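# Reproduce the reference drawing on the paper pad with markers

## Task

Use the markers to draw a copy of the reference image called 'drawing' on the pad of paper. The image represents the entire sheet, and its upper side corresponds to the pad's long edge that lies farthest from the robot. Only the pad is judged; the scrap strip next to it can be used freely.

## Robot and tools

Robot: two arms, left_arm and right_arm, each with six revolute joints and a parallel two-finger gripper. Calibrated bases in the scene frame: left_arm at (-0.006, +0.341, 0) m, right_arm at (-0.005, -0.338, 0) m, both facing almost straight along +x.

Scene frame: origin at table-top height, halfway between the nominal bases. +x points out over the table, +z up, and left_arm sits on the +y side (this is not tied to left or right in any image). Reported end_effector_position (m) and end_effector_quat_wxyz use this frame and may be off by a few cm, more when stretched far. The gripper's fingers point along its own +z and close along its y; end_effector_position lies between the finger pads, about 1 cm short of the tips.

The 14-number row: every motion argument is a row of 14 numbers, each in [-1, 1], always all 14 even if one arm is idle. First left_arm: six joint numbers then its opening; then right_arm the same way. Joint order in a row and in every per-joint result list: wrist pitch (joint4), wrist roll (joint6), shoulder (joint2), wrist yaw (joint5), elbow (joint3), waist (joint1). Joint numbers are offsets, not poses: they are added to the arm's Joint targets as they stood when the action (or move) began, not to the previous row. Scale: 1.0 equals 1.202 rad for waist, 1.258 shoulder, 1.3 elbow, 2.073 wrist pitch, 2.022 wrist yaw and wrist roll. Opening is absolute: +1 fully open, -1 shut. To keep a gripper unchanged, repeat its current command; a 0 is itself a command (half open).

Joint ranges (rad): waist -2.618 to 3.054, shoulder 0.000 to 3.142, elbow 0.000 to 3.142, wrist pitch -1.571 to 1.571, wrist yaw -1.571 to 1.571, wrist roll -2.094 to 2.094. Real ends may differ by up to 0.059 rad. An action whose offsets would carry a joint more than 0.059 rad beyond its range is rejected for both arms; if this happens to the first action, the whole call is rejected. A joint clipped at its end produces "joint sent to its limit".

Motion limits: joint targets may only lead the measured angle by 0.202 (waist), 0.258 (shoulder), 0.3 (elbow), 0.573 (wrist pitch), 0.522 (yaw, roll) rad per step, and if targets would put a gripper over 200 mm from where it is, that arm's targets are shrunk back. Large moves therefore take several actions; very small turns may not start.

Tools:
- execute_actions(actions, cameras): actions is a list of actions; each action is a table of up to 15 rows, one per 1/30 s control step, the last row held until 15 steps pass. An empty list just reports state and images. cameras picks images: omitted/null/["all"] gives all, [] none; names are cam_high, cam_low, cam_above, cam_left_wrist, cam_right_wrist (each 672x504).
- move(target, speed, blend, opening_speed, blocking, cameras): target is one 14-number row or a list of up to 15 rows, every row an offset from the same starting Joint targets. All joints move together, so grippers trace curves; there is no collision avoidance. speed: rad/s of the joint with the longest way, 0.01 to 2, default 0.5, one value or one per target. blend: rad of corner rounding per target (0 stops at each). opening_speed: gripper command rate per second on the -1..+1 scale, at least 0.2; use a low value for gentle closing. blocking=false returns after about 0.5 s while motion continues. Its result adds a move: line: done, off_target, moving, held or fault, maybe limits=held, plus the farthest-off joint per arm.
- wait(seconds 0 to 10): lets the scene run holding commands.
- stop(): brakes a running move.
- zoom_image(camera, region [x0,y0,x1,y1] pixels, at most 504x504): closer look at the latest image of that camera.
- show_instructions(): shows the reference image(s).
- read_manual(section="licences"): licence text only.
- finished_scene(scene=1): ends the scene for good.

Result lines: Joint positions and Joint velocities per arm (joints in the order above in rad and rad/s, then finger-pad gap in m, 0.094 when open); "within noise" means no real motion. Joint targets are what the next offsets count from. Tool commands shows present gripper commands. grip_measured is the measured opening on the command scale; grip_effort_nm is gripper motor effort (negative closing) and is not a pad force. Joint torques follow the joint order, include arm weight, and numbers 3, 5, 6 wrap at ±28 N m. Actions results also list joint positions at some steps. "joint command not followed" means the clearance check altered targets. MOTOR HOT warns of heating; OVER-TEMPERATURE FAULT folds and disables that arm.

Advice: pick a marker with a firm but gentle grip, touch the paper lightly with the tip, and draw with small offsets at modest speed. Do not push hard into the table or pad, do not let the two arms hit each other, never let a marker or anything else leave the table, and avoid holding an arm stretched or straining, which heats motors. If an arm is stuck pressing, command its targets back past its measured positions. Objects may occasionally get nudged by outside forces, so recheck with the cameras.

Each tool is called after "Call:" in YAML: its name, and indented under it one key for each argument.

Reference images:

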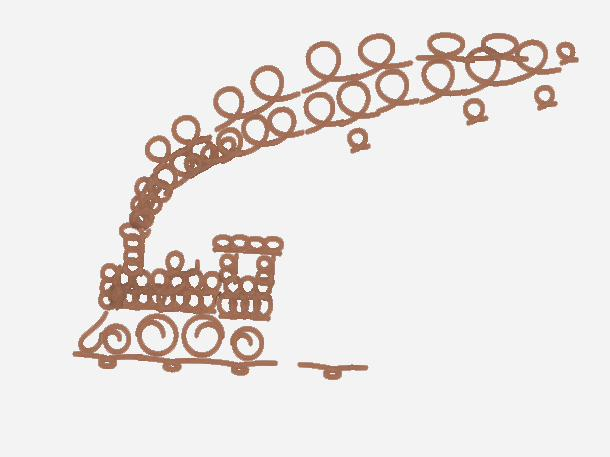

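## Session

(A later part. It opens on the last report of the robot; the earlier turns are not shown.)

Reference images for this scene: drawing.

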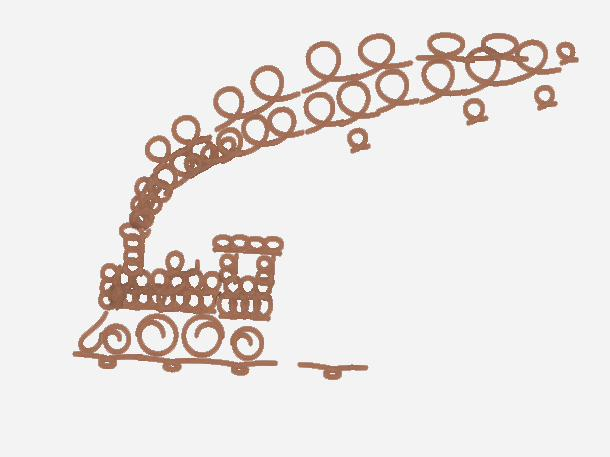

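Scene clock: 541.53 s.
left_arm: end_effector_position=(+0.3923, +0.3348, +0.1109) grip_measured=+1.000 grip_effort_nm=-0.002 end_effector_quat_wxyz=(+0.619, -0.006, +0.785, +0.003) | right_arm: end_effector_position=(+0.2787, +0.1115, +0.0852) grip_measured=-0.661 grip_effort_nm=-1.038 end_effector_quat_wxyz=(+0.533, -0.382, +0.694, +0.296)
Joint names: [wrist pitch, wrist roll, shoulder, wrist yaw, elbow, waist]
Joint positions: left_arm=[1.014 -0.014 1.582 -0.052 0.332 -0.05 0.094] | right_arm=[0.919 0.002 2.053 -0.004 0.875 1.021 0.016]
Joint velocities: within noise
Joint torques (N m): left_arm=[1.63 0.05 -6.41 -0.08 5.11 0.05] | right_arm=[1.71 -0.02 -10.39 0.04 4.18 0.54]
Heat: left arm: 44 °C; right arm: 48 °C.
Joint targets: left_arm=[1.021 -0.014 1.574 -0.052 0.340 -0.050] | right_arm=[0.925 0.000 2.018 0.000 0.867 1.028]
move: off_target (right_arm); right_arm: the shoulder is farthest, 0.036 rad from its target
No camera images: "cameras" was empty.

Call:
move:
  target:
    - [0,0,0,0,0,0,1,0,0,0.0109,0,0.0146,-0.0224,-0.9]
    - [0,0,0,0,0,0,1,0,0,0.0439,0,0.0444,-0.0224,-0.9]
    - [0,0,0,0,0,0,1,0,0,0.0574,0,0.0439,-0.0224,-0.9]
    - [0,0,0,0,0,0,1,0,0,0.0589,0,0.0429,-0.0325,-0.9]
    - [0,0,0,0,0,0,1,0,0,0.0671,0,0.0539,-0.0347,-0.9]
    - [0,0,0,0,0,0,1,0,0,0.0755,0,0.0650,-0.0163,-0.9]
    - [0,0,0,0,0,0,1,0,0,0.0791,0,0.0698,-0.0112,-0.9]
    - [0,0,0,0,0,0,1,0,0,0.0281,0,0.0373,-0.0112,-0.9]
    - [0,0,0,0,0,0,1,0,0,-0.0377,0,-0.0501,-0.0700,-0.9]
    - [0,0,0,0,0,0,1,0,0,-0.0377,0,-0.0501,-0.0224,-0.9]
    - [0,0,0,0,0,0,1,0,0,-0.0060,0,-0.0204,-0.0224,-0.9]
  speed: [0.05,0.1,0.05,0.05,0.06,0.06,0.06,0.12,0.3,0.06,0.1]
  blend: [0,0,0,0.002,0,0.002,0,0,0,0,0]
  cameras: []

Call:
move:
  target:
    - [0,0,0,0,0,0,1,0,0,0.0135,0,-0.0004,0,-0.9]
    - [0,0,0,0,0,0,1,0,0,0.0218,0,0.0072,0.0106,-0.9]
    - [0,0,0,0,0,0,1,0,0,0.0331,0,0.0217,-0.0084,-0.9]
    - [0,0,0,0,0,0,1,0,0,0.0429,0,0.0343,-0.0125,-0.9]
    - [0,0,0,0,0,0,1,0,0,0.0485,0,0.0416,-0.0196,-0.9]
    - [0,0,0,0,0,0,1,0,0,0.0168,0,0.0149,-0.0277,-0.9]
    - [0,0,0,0,0,0,1,0,0,0.0112,0,0.0076,-0.0348,-0.9]
    - [0,0,0,0,0,0,1,0,0,0.0014,0,-0.0050,-0.0389,-0.9]
    - [0,0,0,0,0,0,1,0,0,-0.0099,0,-0.0195,-0.0199,-0.9]
    - [0,0,0,0,0,0,1,0,0,-0.0197,0,-0.0322,-0.0158,-0.9]
    - [0,0,0,0,0,0,1,0,0,-0.0254,0,-0.0395,-0.0087,-0.9]
    - [0,0,0,0,0,0,1,0,0,0.0064,0,-0.0128,-0.0006,-0.9]
    - [0,0,0,0,0,0,1,0,0,0.0120,0,-0.0055,0.0044,-0.9]
    - [0,0,0,0,0,0,1,0,0,-0.0377,0,-0.0377,0.0044,-0.9]
  speed: [0.05,0.06,0.06,0.06,0.06,0.12,0.06,0.06,0.06,0.06,0.06,0.12,0.06,0.12]
  blend: [0,0,0.002,0.002,0,0.002,0.002,0,0.002,0.002,0,0.002,0,0]
  cameras: []

Scene clock: 548.03 s.
left_arm: end_effector_position=(+0.3923, +0.3348, +0.1109) grip_measured=+1.000 grip_effort_nm=-0.002 end_effector_quat_wxyz=(+0.619, -0.006, +0.785, +0.003) | right_arm: end_effector_position=(+0.2817, +0.0900, +0.0836) grip_measured=-0.661 grip_effort_nm=-1.038 end_effector_quat_wxyz=(+0.531, -0.375, +0.705, +0.284)
Joint names: [wrist pitch, wrist roll, shoulder, wrist yaw, elbow, waist]
Joint positions: left_arm=[1.014 -0.014 1.582 -0.052 0.332 -0.05 0.094] | right_arm=[0.919 0.002 2.006 -0.001 0.809 0.995 0.016]
Joint velocities: within noise
Joint torques (N m): left_arm=[1.65 0.01 -6.42 -0.04 5.16 0.03] | right_arm=[1.71 -0.02 -6.93 0.01 7.69 0.46]
Heat: left arm: 44 °C; right arm: 48 °C.
Joint targets: left_arm=[1.021 -0.014 1.574 -0.052 0.340 -0.050] | right_arm=[0.926 0.000 2.011 0.000 0.841 1.001]
move: done
No camera images: "cameras" was empty.

Scene clock: 552.40 s.
left_arm: end_effector_position=(+0.3923, +0.3348, +0.1109) grip_measured=+1.000 grip_effort_nm=-0.007 end_effector_quat_wxyz=(+0.619, -0.006, +0.785, +0.003) | right_arm: end_effector_position=(+0.2785, +0.0894, +0.0846) grip_measured=-0.661 grip_effort_nm=-1.033 end_effector_quat_wxyz=(+0.531, -0.376, +0.704, +0.285)
Joint names: [wrist pitch, wrist roll, shoulder, wrist yaw, elbow, waist]
Joint positions: left_arm=[1.014 -0.014 1.582 -0.052 0.332 -0.05 0.094] | right_arm=[0.919 0.002 1.997 -0.001 0.799 1 0.016]
Joint velocities: within noise
Joint torques (N m): left_arm=[1.67 0.07 -6.34 -0.04 5.37 0.03] | right_arm=[1.7 -0.02 -9.81 0.01 4.12 0.53]
Heat: left arm: 44 °C; right arm: 48 °C.
Joint targets: left_arm=[1.021 -0.014 1.574 -0.052 0.340 -0.050] | right_arm=[0.926 0.000 1.963 0.000 0.791 1.006]
move: done
No camera images: "cameras" was empty.

Call:
move:
  target:
    - [0,0,0,0,0,0,1,0,0,-0.1755,0,-0.1595,-0.6123,-0.9]
  speed: 0.8
  cameras: ["cam_above"]

Call:
zoom_image:
  camera: "cam_above"
  region: [215, 310, 325, 380]

Scene clock: 554.07 s.
left_arm: end_effector_position=(+0.3923, +0.3348, +0.1109) grip_measured=+1.000 grip_effort_nm=-0.002 end_effector_quat_wxyz=(+0.619, -0.006, +0.785, +0.003) | right_arm: end_effector_position=(+0.4425, -0.2251, +0.1100) grip_measured=-0.661 grip_effort_nm=-1.033 end_effector_quat_wxyz=(+0.605, -0.096, +0.787, +0.074)
Joint names: [wrist pitch, wrist roll, shoulder, wrist yaw, elbow, waist]
Joint positions: left_arm=[1.014 -0.014 1.582 -0.052 0.332 -0.05 0.094] | right_arm=[0.919 0.002 1.771 0.005 0.592 0.264 0.016]
Joint velocities: within noise
Joint torques (N m): left_arm=[1.65 0.06 -6.46 -0.02 5.12 -0.12] | right_arm=[1.71 -0.03 -7.84 -0.05 4.26 0.51]
Heat: left arm: 44 °C; right arm: 48 °C.
Joint targets: left_arm=[1.021 -0.014 1.574 -0.052 0.340 -0.050] | right_arm=[0.926 0.000 1.742 0.000 0.584 0.270]
move: done
Images, in order (width x height): cam_above 672x504.

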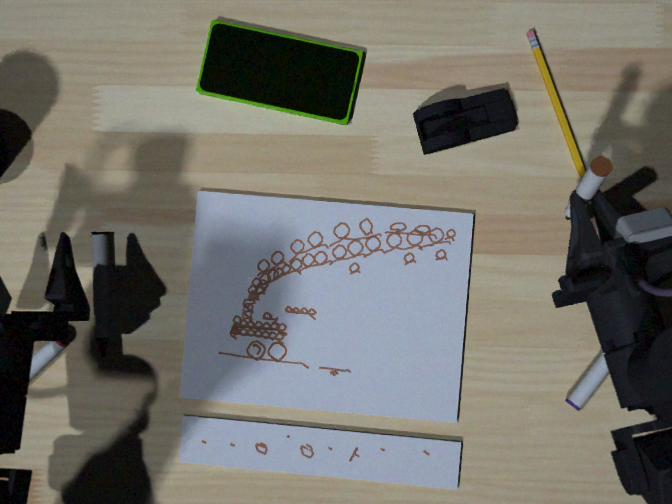

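Scaled by 4.582 from the camera's 672x504 image, which has a finer 960x720 frame.

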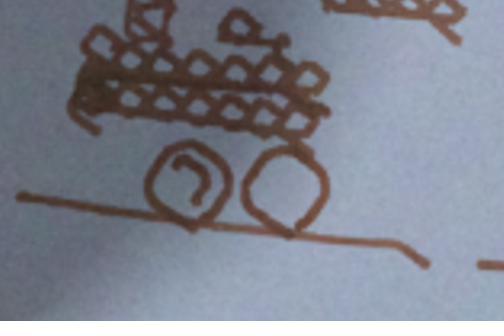

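Call:
move:
  target:
    - [0,0,0,0,0,0,1,0,0,0.1864,0,0.1740,0.6553,-0.9]
    - [0,0,0,0,0,0,1,0,0,0.1864,0,0.1740,0.5891,-0.9]
    - [0,0,0,0,0,0,1,0,0,0.2181,0,0.2037,0.5891,-0.9]
    - [0,0,0,0,0,0,1,0,0,0.2316,0,0.2033,0.5891,-0.9]
    - [0,0,0,0,0,0,1,0,0,0.2331,0,0.2022,0.5788,-0.9]
    - [0,0,0,0,0,0,1,0,0,0.2415,0,0.2129,0.5767,-0.9]
    - [0,0,0,0,0,0,1,0,0,0.2498,0,0.2237,0.5953,-0.9]
    - [0,0,0,0,0,0,1,0,0,0.2533,0,0.2282,0.6006,-0.9]
    - [0,0,0,0,0,0,1,0,0,0.2032,0,0.1960,0.6006,-0.9]
    - [0,0,0,0,0,0,1,0,0,0.1382,0,0.1109,0.5453,-0.9]
    - [0,0,0,0,0,0,1,0,0,0.1382,0,0.1109,0.5914,-0.9]
    - [0,0,0,0,0,0,1,0,0,0.1686,0,0.1406,0.5914,-0.9]
  speed: [0.7,0.06,0.1,0.05,0.05,0.06,0.06,0.06,0.12,0.3,0.06,0.1]
  blend: [0,0,0,0,0.002,0,0.002,0,0,0,0,0]
  cameras: []

Call:
move:
  target:
    - [0,0,0,0,0,0,1,0,0,0.0134,0,-0.0003,0,-0.9]
    - [0,0,0,0,0,0,1,0,0,0.0197,0,0.0046,0.0099,-0.9]
    - [0,0,0,0,0,0,1,0,0,0.0287,0,0.0159,-0.0091,-0.9]
    - [0,0,0,0,0,0,1,0,0,0.0364,0,0.0257,-0.0125,-0.9]
    - [0,0,0,0,0,0,1,0,0,0.0409,0,0.0314,-0.0183,-0.9]
    - [0,0,0,0,0,0,1,0,0,0.0105,0,0.0047,-0.0250,-0.9]
    - [0,0,0,0,0,0,1,0,0,0.0060,0,-0.0010,-0.0308,-0.9]
    - [0,0,0,0,0,0,1,0,0,-0.0017,0,-0.0108,-0.0342,-0.9]
    - [0,0,0,0,0,0,1,0,0,-0.0107,0,-0.0221,-0.0152,-0.9]
    - [0,0,0,0,0,0,1,0,0,-0.0185,0,-0.0319,-0.0118,-0.9]
    - [0,0,0,0,0,0,1,0,0,-0.0230,0,-0.0375,-0.0060,-0.9]
    - [0,0,0,0,0,0,1,0,0,0.0074,0,-0.0108,0.0007,-0.9]
    - [0,0,0,0,0,0,1,0,0,0.0119,0,-0.0052,0.0044,-0.9]
    - [0,0,0,0,0,0,1,0,0,-0.0365,0,-0.0374,0.0044,-0.9]
  speed: [0.05,0.06,0.06,0.06,0.06,0.12,0.06,0.06,0.06,0.06,0.06,0.12,0.06,0.12]
  blend: [0,0,0.002,0.002,0,0.002,0.002,0,0.002,0.002,0,0.002,0,0]
  cameras: []

Scene clock: 562.50 s.
left_arm: end_effector_position=(+0.3923, +0.3348, +0.1109) grip_measured=+1.000 grip_effort_nm=-0.007 end_effector_quat_wxyz=(+0.619, -0.006, +0.785, +0.003) | right_arm: end_effector_position=(+0.2796, +0.0692, +0.0829) grip_measured=-0.661 grip_effort_nm=-1.033 end_effector_quat_wxyz=(+0.528, -0.370, +0.713, +0.276)
Joint names: [wrist pitch, wrist roll, shoulder, wrist yaw, elbow, waist]
Joint positions: left_arm=[1.014 -0.014 1.582 -0.052 0.332 -0.05 0.094] | right_arm=[0.919 0.002 1.95 -0.002 0.735 0.975 0.016]
Joint velocities: within noise
Joint torques (N m): left_arm=[1.65 0.07 -6.39 -0.02 5.24 0.1] | right_arm=[1.7 -0.02 -6.45 0.02 7.64 0.5]
Heat: left arm: 44 °C; right arm: 48 °C.
Joint targets: left_arm=[1.021 -0.014 1.574 -0.052 0.340 -0.050] | right_arm=[0.926 0.000 1.955 -0.001 0.767 0.981]
move: done
No camera images: "cameras" was empty.

Scene clock: 566.50 s.
left_arm: end_effector_position=(+0.3923, +0.3348, +0.1109) grip_measured=+1.000 grip_effort_nm=-0.002 end_effector_quat_wxyz=(+0.619, -0.006, +0.785, +0.003) | right_arm: end_effector_position=(+0.2763, +0.0688, +0.0839) grip_measured=-0.661 grip_effort_nm=-1.043 end_effector_quat_wxyz=(+0.527, -0.372, +0.712, +0.277)
Joint names: [wrist pitch, wrist roll, shoulder, wrist yaw, elbow, waist]
Joint positions: left_arm=[1.014 -0.014 1.582 -0.052 0.332 -0.05 0.094] | right_arm=[0.919 0.002 1.941 -0.002 0.726 0.98 0.016]
Joint velocities: within noise
Joint torques (N m): left_arm=[1.63 0.05 -6.42 -0.04 5.19 -0.03] | right_arm=[1.7 -0.02 -9.21 0.02 4.03 0.57]
Heat: left arm: 44 °C; right arm: 48 °C.
Joint targets: left_arm=[1.021 -0.014 1.574 -0.052 0.340 -0.050] | right_arm=[0.925 0.000 1.908 -0.001 0.718 0.986]
move: done
No camera images: "cameras" was empty.

Call:
move:
  target:
    - [0,0,0,0,0,0,1,0,0,0.0113,0,0.0144,-0.0208,-0.9]
    - [0,0,0,0,0,0,1,0,0,0.0417,0,0.0441,-0.0208,-0.9]
    - [0,0,0,0,0,0,1,0,0,0.0551,0,0.0438,-0.0208,-0.9]
    - [0,0,0,0,0,0,1,0,0,0.0556,0,0.0414,-0.0294,-0.9]
    - [0,0,0,0,0,0,1,0,0,0.0614,0,0.0487,-0.0307,-0.9]
    - [0,0,0,0,0,0,1,0,0,0.0673,0,0.0561,-0.0139,-0.9]
    - [0,0,0,0,0,0,1,0,0,0.0694,0,0.0587,-0.0100,-0.9]
    - [0,0,0,0,0,0,1,0,0,0.0208,0,0.0265,-0.0100,-0.9]
    - [0,0,0,0,0,0,1,0,0,0.1351,0,0.1802,0.0444,-0.9]
    - [0,0,0,0,0,0,1,0,0,0.1692,0,0.2104,0.0444,-0.9]
  speed: [0.05,0.1,0.05,0.05,0.06,0.06,0.06,0.12,0.15,0.1]
  blend: [0,0,0,0.002,0,0.002,0,0,0,0]
  cameras: []

Call:
move:
  target:
    - [0,0,0,0,0,0,1,0,0,0.0135,0,-0.0010,0,-0.9]
    - [0,0,0,0,0,0,1,0,0,0.0190,0,0.0038,0.0092,-0.9]
    - [0,0,0,0,0,0,1,0,0,0.0271,0,0.0146,-0.0098,-0.9]
    - [0,0,0,0,0,0,1,0,0,0.0341,0,0.0240,-0.0125,-0.9]
    - [0,0,0,0,0,0,1,0,0,0.0382,0,0.0294,-0.0172,-0.9]
    - [0,0,0,0,0,0,1,0,0,0.0041,0,0.0022,-0.0226,-0.9]
    - [0,0,0,0,0,0,1,0,0,0.0000,0,-0.0032,-0.0273,-0.9]
    - [0,0,0,0,0,0,1,0,0,-0.0070,0,-0.0126,-0.0300,-0.9]
    - [0,0,0,0,0,0,1,0,0,-0.0151,0,-0.0234,-0.0110,-0.9]
    - [0,0,0,0,0,0,1,0,0,-0.0221,0,-0.0328,-0.0083,-0.9]
    - [0,0,0,0,0,0,1,0,0,-0.0261,0,-0.0382,-0.0036,-0.9]
    - [0,0,0,0,0,0,1,0,0,0.0080,0,-0.0110,0.0018,-0.9]
    - [0,0,0,0,0,0,1,0,0,0.0120,0,-0.0056,0.0043,-0.9]
    - [0,0,0,0,0,0,1,0,0,-0.0401,0,-0.0383,0.0043,-0.9]
  speed: [0.05,0.06,0.06,0.06,0.06,0.12,0.06,0.06,0.06,0.06,0.06,0.12,0.06,0.12]
  blend: [0,0,0.002,0.002,0,0.002,0.002,0,0.002,0.002,0,0.002,0,0]
  cameras: []

Scene clock: 572.53 s.
left_arm: end_effector_position=(+0.3923, +0.3348, +0.1109) grip_measured=+1.000 grip_effort_nm=-0.002 end_effector_quat_wxyz=(+0.619, -0.006, +0.785, +0.003) | right_arm: end_effector_position=(+0.2841, +0.1319, +0.0858) grip_measured=-0.661 grip_effort_nm=-1.028 end_effector_quat_wxyz=(+0.539, -0.383, +0.687, +0.302)
Joint names: [wrist pitch, wrist roll, shoulder, wrist yaw, elbow, waist]
Joint positions: left_arm=[1.014 -0.014 1.582 -0.052 0.332 -0.05 0.094] | right_arm=[0.917 0.002 2.116 -0.002 0.96 1.033 0.016]
Joint velocities: within noise
Joint torques (N m): left_arm=[1.67 0.06 -6.35 -0.01 5.26 -0.08] | right_arm=[1.73 -0.03 -7.76 0.02 7.88 0.5]
Heat: left arm: 44 °C; right arm: 48 °C.
Joint targets: left_arm=[1.021 -0.014 1.574 -0.052 0.340 -0.050] | right_arm=[0.926 0.000 2.121 -0.001 0.992 1.040]
move: done
No camera images: "cameras" was empty.

Scene clock: 576.60 s.
left_arm: end_effector_position=(+0.3923, +0.3348, +0.1109) grip_measured=+1.000 grip_effort_nm=0.002 end_effector_quat_wxyz=(+0.619, -0.006, +0.785, +0.003) | right_arm: end_effector_position=(+0.2809, +0.1311, +0.0860) grip_measured=-0.661 grip_effort_nm=-1.033 end_effector_quat_wxyz=(+0.538, -0.384, +0.686, +0.303)
Joint names: [wrist pitch, wrist roll, shoulder, wrist yaw, elbow, waist]
Joint positions: left_arm=[1.014 -0.014 1.582 -0.052 0.332 -0.05 0.094] | right_arm=[0.918 0.002 2.108 -0.002 0.95 1.038 0.016]
Joint velocities: within noise
Joint torques (N m): left_arm=[1.67 0.06 -6.39 -0.03 5.22 -0.05] | right_arm=[1.72 -0.02 -10.91 0.02 4.3 0.58]
Heat: left arm: 44 °C; right arm: 48 °C.
Joint targets: left_arm=[1.021 -0.014 1.574 -0.052 0.340 -0.050] | right_arm=[0.926 0.000 2.071 -0.001 0.942 1.045]
move: off_target (right_arm); right_arm: the shoulder is farthest, 0.037 rad from its target
No camera images: "cameras" was empty.

Call:
move:
  target:
    - [0,0,0,0,0,0,1,0,0,0.0105,0,0.0141,-0.0184,-0.9]
    - [0,0,0,0,0,0,1,0,0,0.0446,0,0.0443,-0.0184,-0.9]
    - [0,0,0,0,0,0,1,0,0,0.0581,0,0.0433,-0.0184,-0.9]
    - [0,0,0,0,0,0,1,0,0,0.0588,0,0.0416,-0.0264,-0.9]
    - [0,0,0,0,0,0,1,0,0,0.0634,0,0.0478,-0.0273,-0.9]
    - [0,0,0,0,0,0,1,0,0,0.0690,0,0.0552,-0.0112,-0.9]
    - [0,0,0,0,0,0,1,0,0,0.0708,0,0.0578,-0.0079,-0.9]
    - [0,0,0,0,0,0,1,0,0,0.0184,0,0.0251,-0.0079,-0.9]
    - [0,0,0,0,0,0,1,0,0,0.0389,0,0.0534,-0.0592,-0.9]
    - [0,0,0,0,0,0,1,0,0,0.0389,0,0.0534,-0.0251,-0.9]
    - [0,0,0,0,0,0,1,0,0,0.0738,0,0.0842,-0.0251,-0.9]
  speed: [0.05,0.1,0.05,0.05,0.06,0.06,0.06,0.12,0.2,0.05,0.1]
  blend: [0,0,0,0.002,0,0.002,0,0,0,0,0]
  cameras: []

Call:
move:
  target:
    - [0,0,0,0,0,0,1,0,0,0.0135,0,-0.0010,0.0001,-0.9]
    - [0,0,0,0,0,0,1,0,0,0.0164,0,0.0003,0.0162,-0.9]
    - [0,0,0,0,0,0,1,0,0,0.0205,0,0.0059,0.0270,-0.9]
    - [0,0,0,0,0,0,1,0,0,0.0218,0,0.0077,0.0351,-0.9]
    - [0,0,0,0,0,0,1,0,0,-0.0192,0,-0.0284,0.0379,-0.9]
    - [0,0,0,0,0,0,1,0,0,-0.0273,0,-0.0394,0.0170,-0.9]
    - [0,0,0,0,0,0,1,0,0,-0.0317,0,-0.0453,0.0095,-0.9]
    - [0,0,0,0,0,0,1,0,0,-0.0315,0,-0.0451,0.0045,-0.9]
    - [0,0,0,0,0,0,1,0,0,-0.0495,0,-0.0506,0.0045,-0.9]
    - [0,0,0,0,0,0,1,0,0,-0.3351,0,-0.3595,-0.6194,-0.9]
  speed: [0.05,0.06,0.06,0.06,0.1,0.06,0.06,0.06,0.12,0.7]
  blend: [0,0.002,0.002,0,0.002,0.002,0.002,0,0,0]
  cameras: ["cam_above"]

Call:
zoom_image:
  camera: "cam_above"
  region: [215, 300, 335, 380]

Scene clock: 583.27 s.
left_arm: end_effector_position=(+0.3923, +0.3348, +0.1109) grip_measured=+1.000 grip_effort_nm=-0.002 end_effector_quat_wxyz=(+0.619, -0.006, +0.785, +0.003) | right_arm: end_effector_position=(+0.3037, +0.1362, +0.0868) grip_measured=-0.661 grip_effort_nm=-1.038 end_effector_quat_wxyz=(+0.550, -0.371, +0.687, +0.298)
Joint names: [wrist pitch, wrist roll, shoulder, wrist yaw, elbow, waist]
Joint positions: left_arm=[1.014 -0.014 1.582 -0.052 0.332 -0.05 0.094] | right_arm=[0.918 0.002 2.159 0 1.021 1.009 0.016]
Joint velocities: within noise
Joint torques (N m): left_arm=[1.69 0.03 -6.39 -0.03 5.27 -0.06] | right_arm=[1.72 -0.02 -8.14 0 7.87 0.5]
Heat: left arm: 44 °C; right arm: 48 °C.
Joint targets: left_arm=[1.021 -0.014 1.574 -0.052 0.340 -0.050] | right_arm=[0.926 0.000 2.164 0.000 1.052 1.015]
move: done
No camera images: "cameras" was empty.

Scene clock: 587.23 s.
left_arm: end_effector_position=(+0.3923, +0.3348, +0.1109) grip_measured=+1.000 grip_effort_nm=-0.002 end_effector_quat_wxyz=(+0.619, -0.006, +0.785, +0.003) | right_arm: end_effector_position=(+0.4424, -0.2250, +0.1098) grip_measured=-0.661 grip_effort_nm=-1.033 end_effector_quat_wxyz=(+0.605, -0.096, +0.787, +0.074)
Joint names: [wrist pitch, wrist roll, shoulder, wrist yaw, elbow, waist]
Joint positions: left_arm=[1.014 -0.014 1.582 -0.052 0.332 -0.05 0.094] | right_arm=[0.919 0.002 1.771 0.005 0.591 0.264 0.016]
Joint velocities: within noise
Joint torques (N m): left_arm=[1.67 0.03 -6.34 -0.07 5.19 -0.05] | right_arm=[1.71 -0.02 -7.83 -0.05 4.29 0.42]
Heat: left arm: 44 °C; right arm: 48 °C.
Joint targets: left_arm=[1.021 -0.014 1.574 -0.052 0.340 -0.050] | right_arm=[0.926 0.000 1.742 0.000 0.584 0.270]
move: done
Images, in order (width x height): cam_above 672x504.

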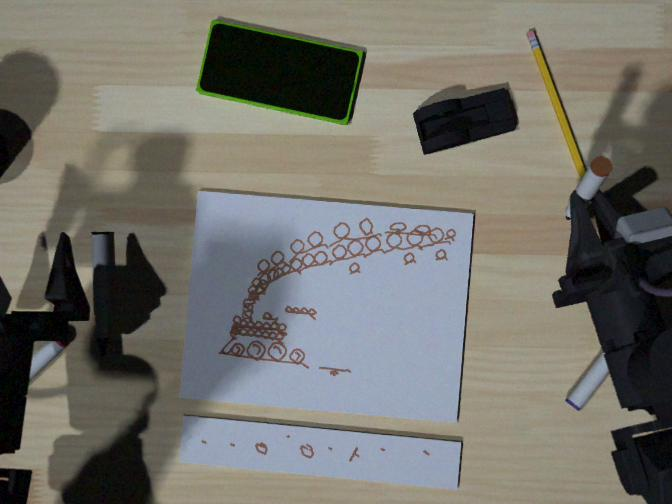

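Scaled by 4.200 from the camera's 672x504 image, which has a finer 960x720 frame.

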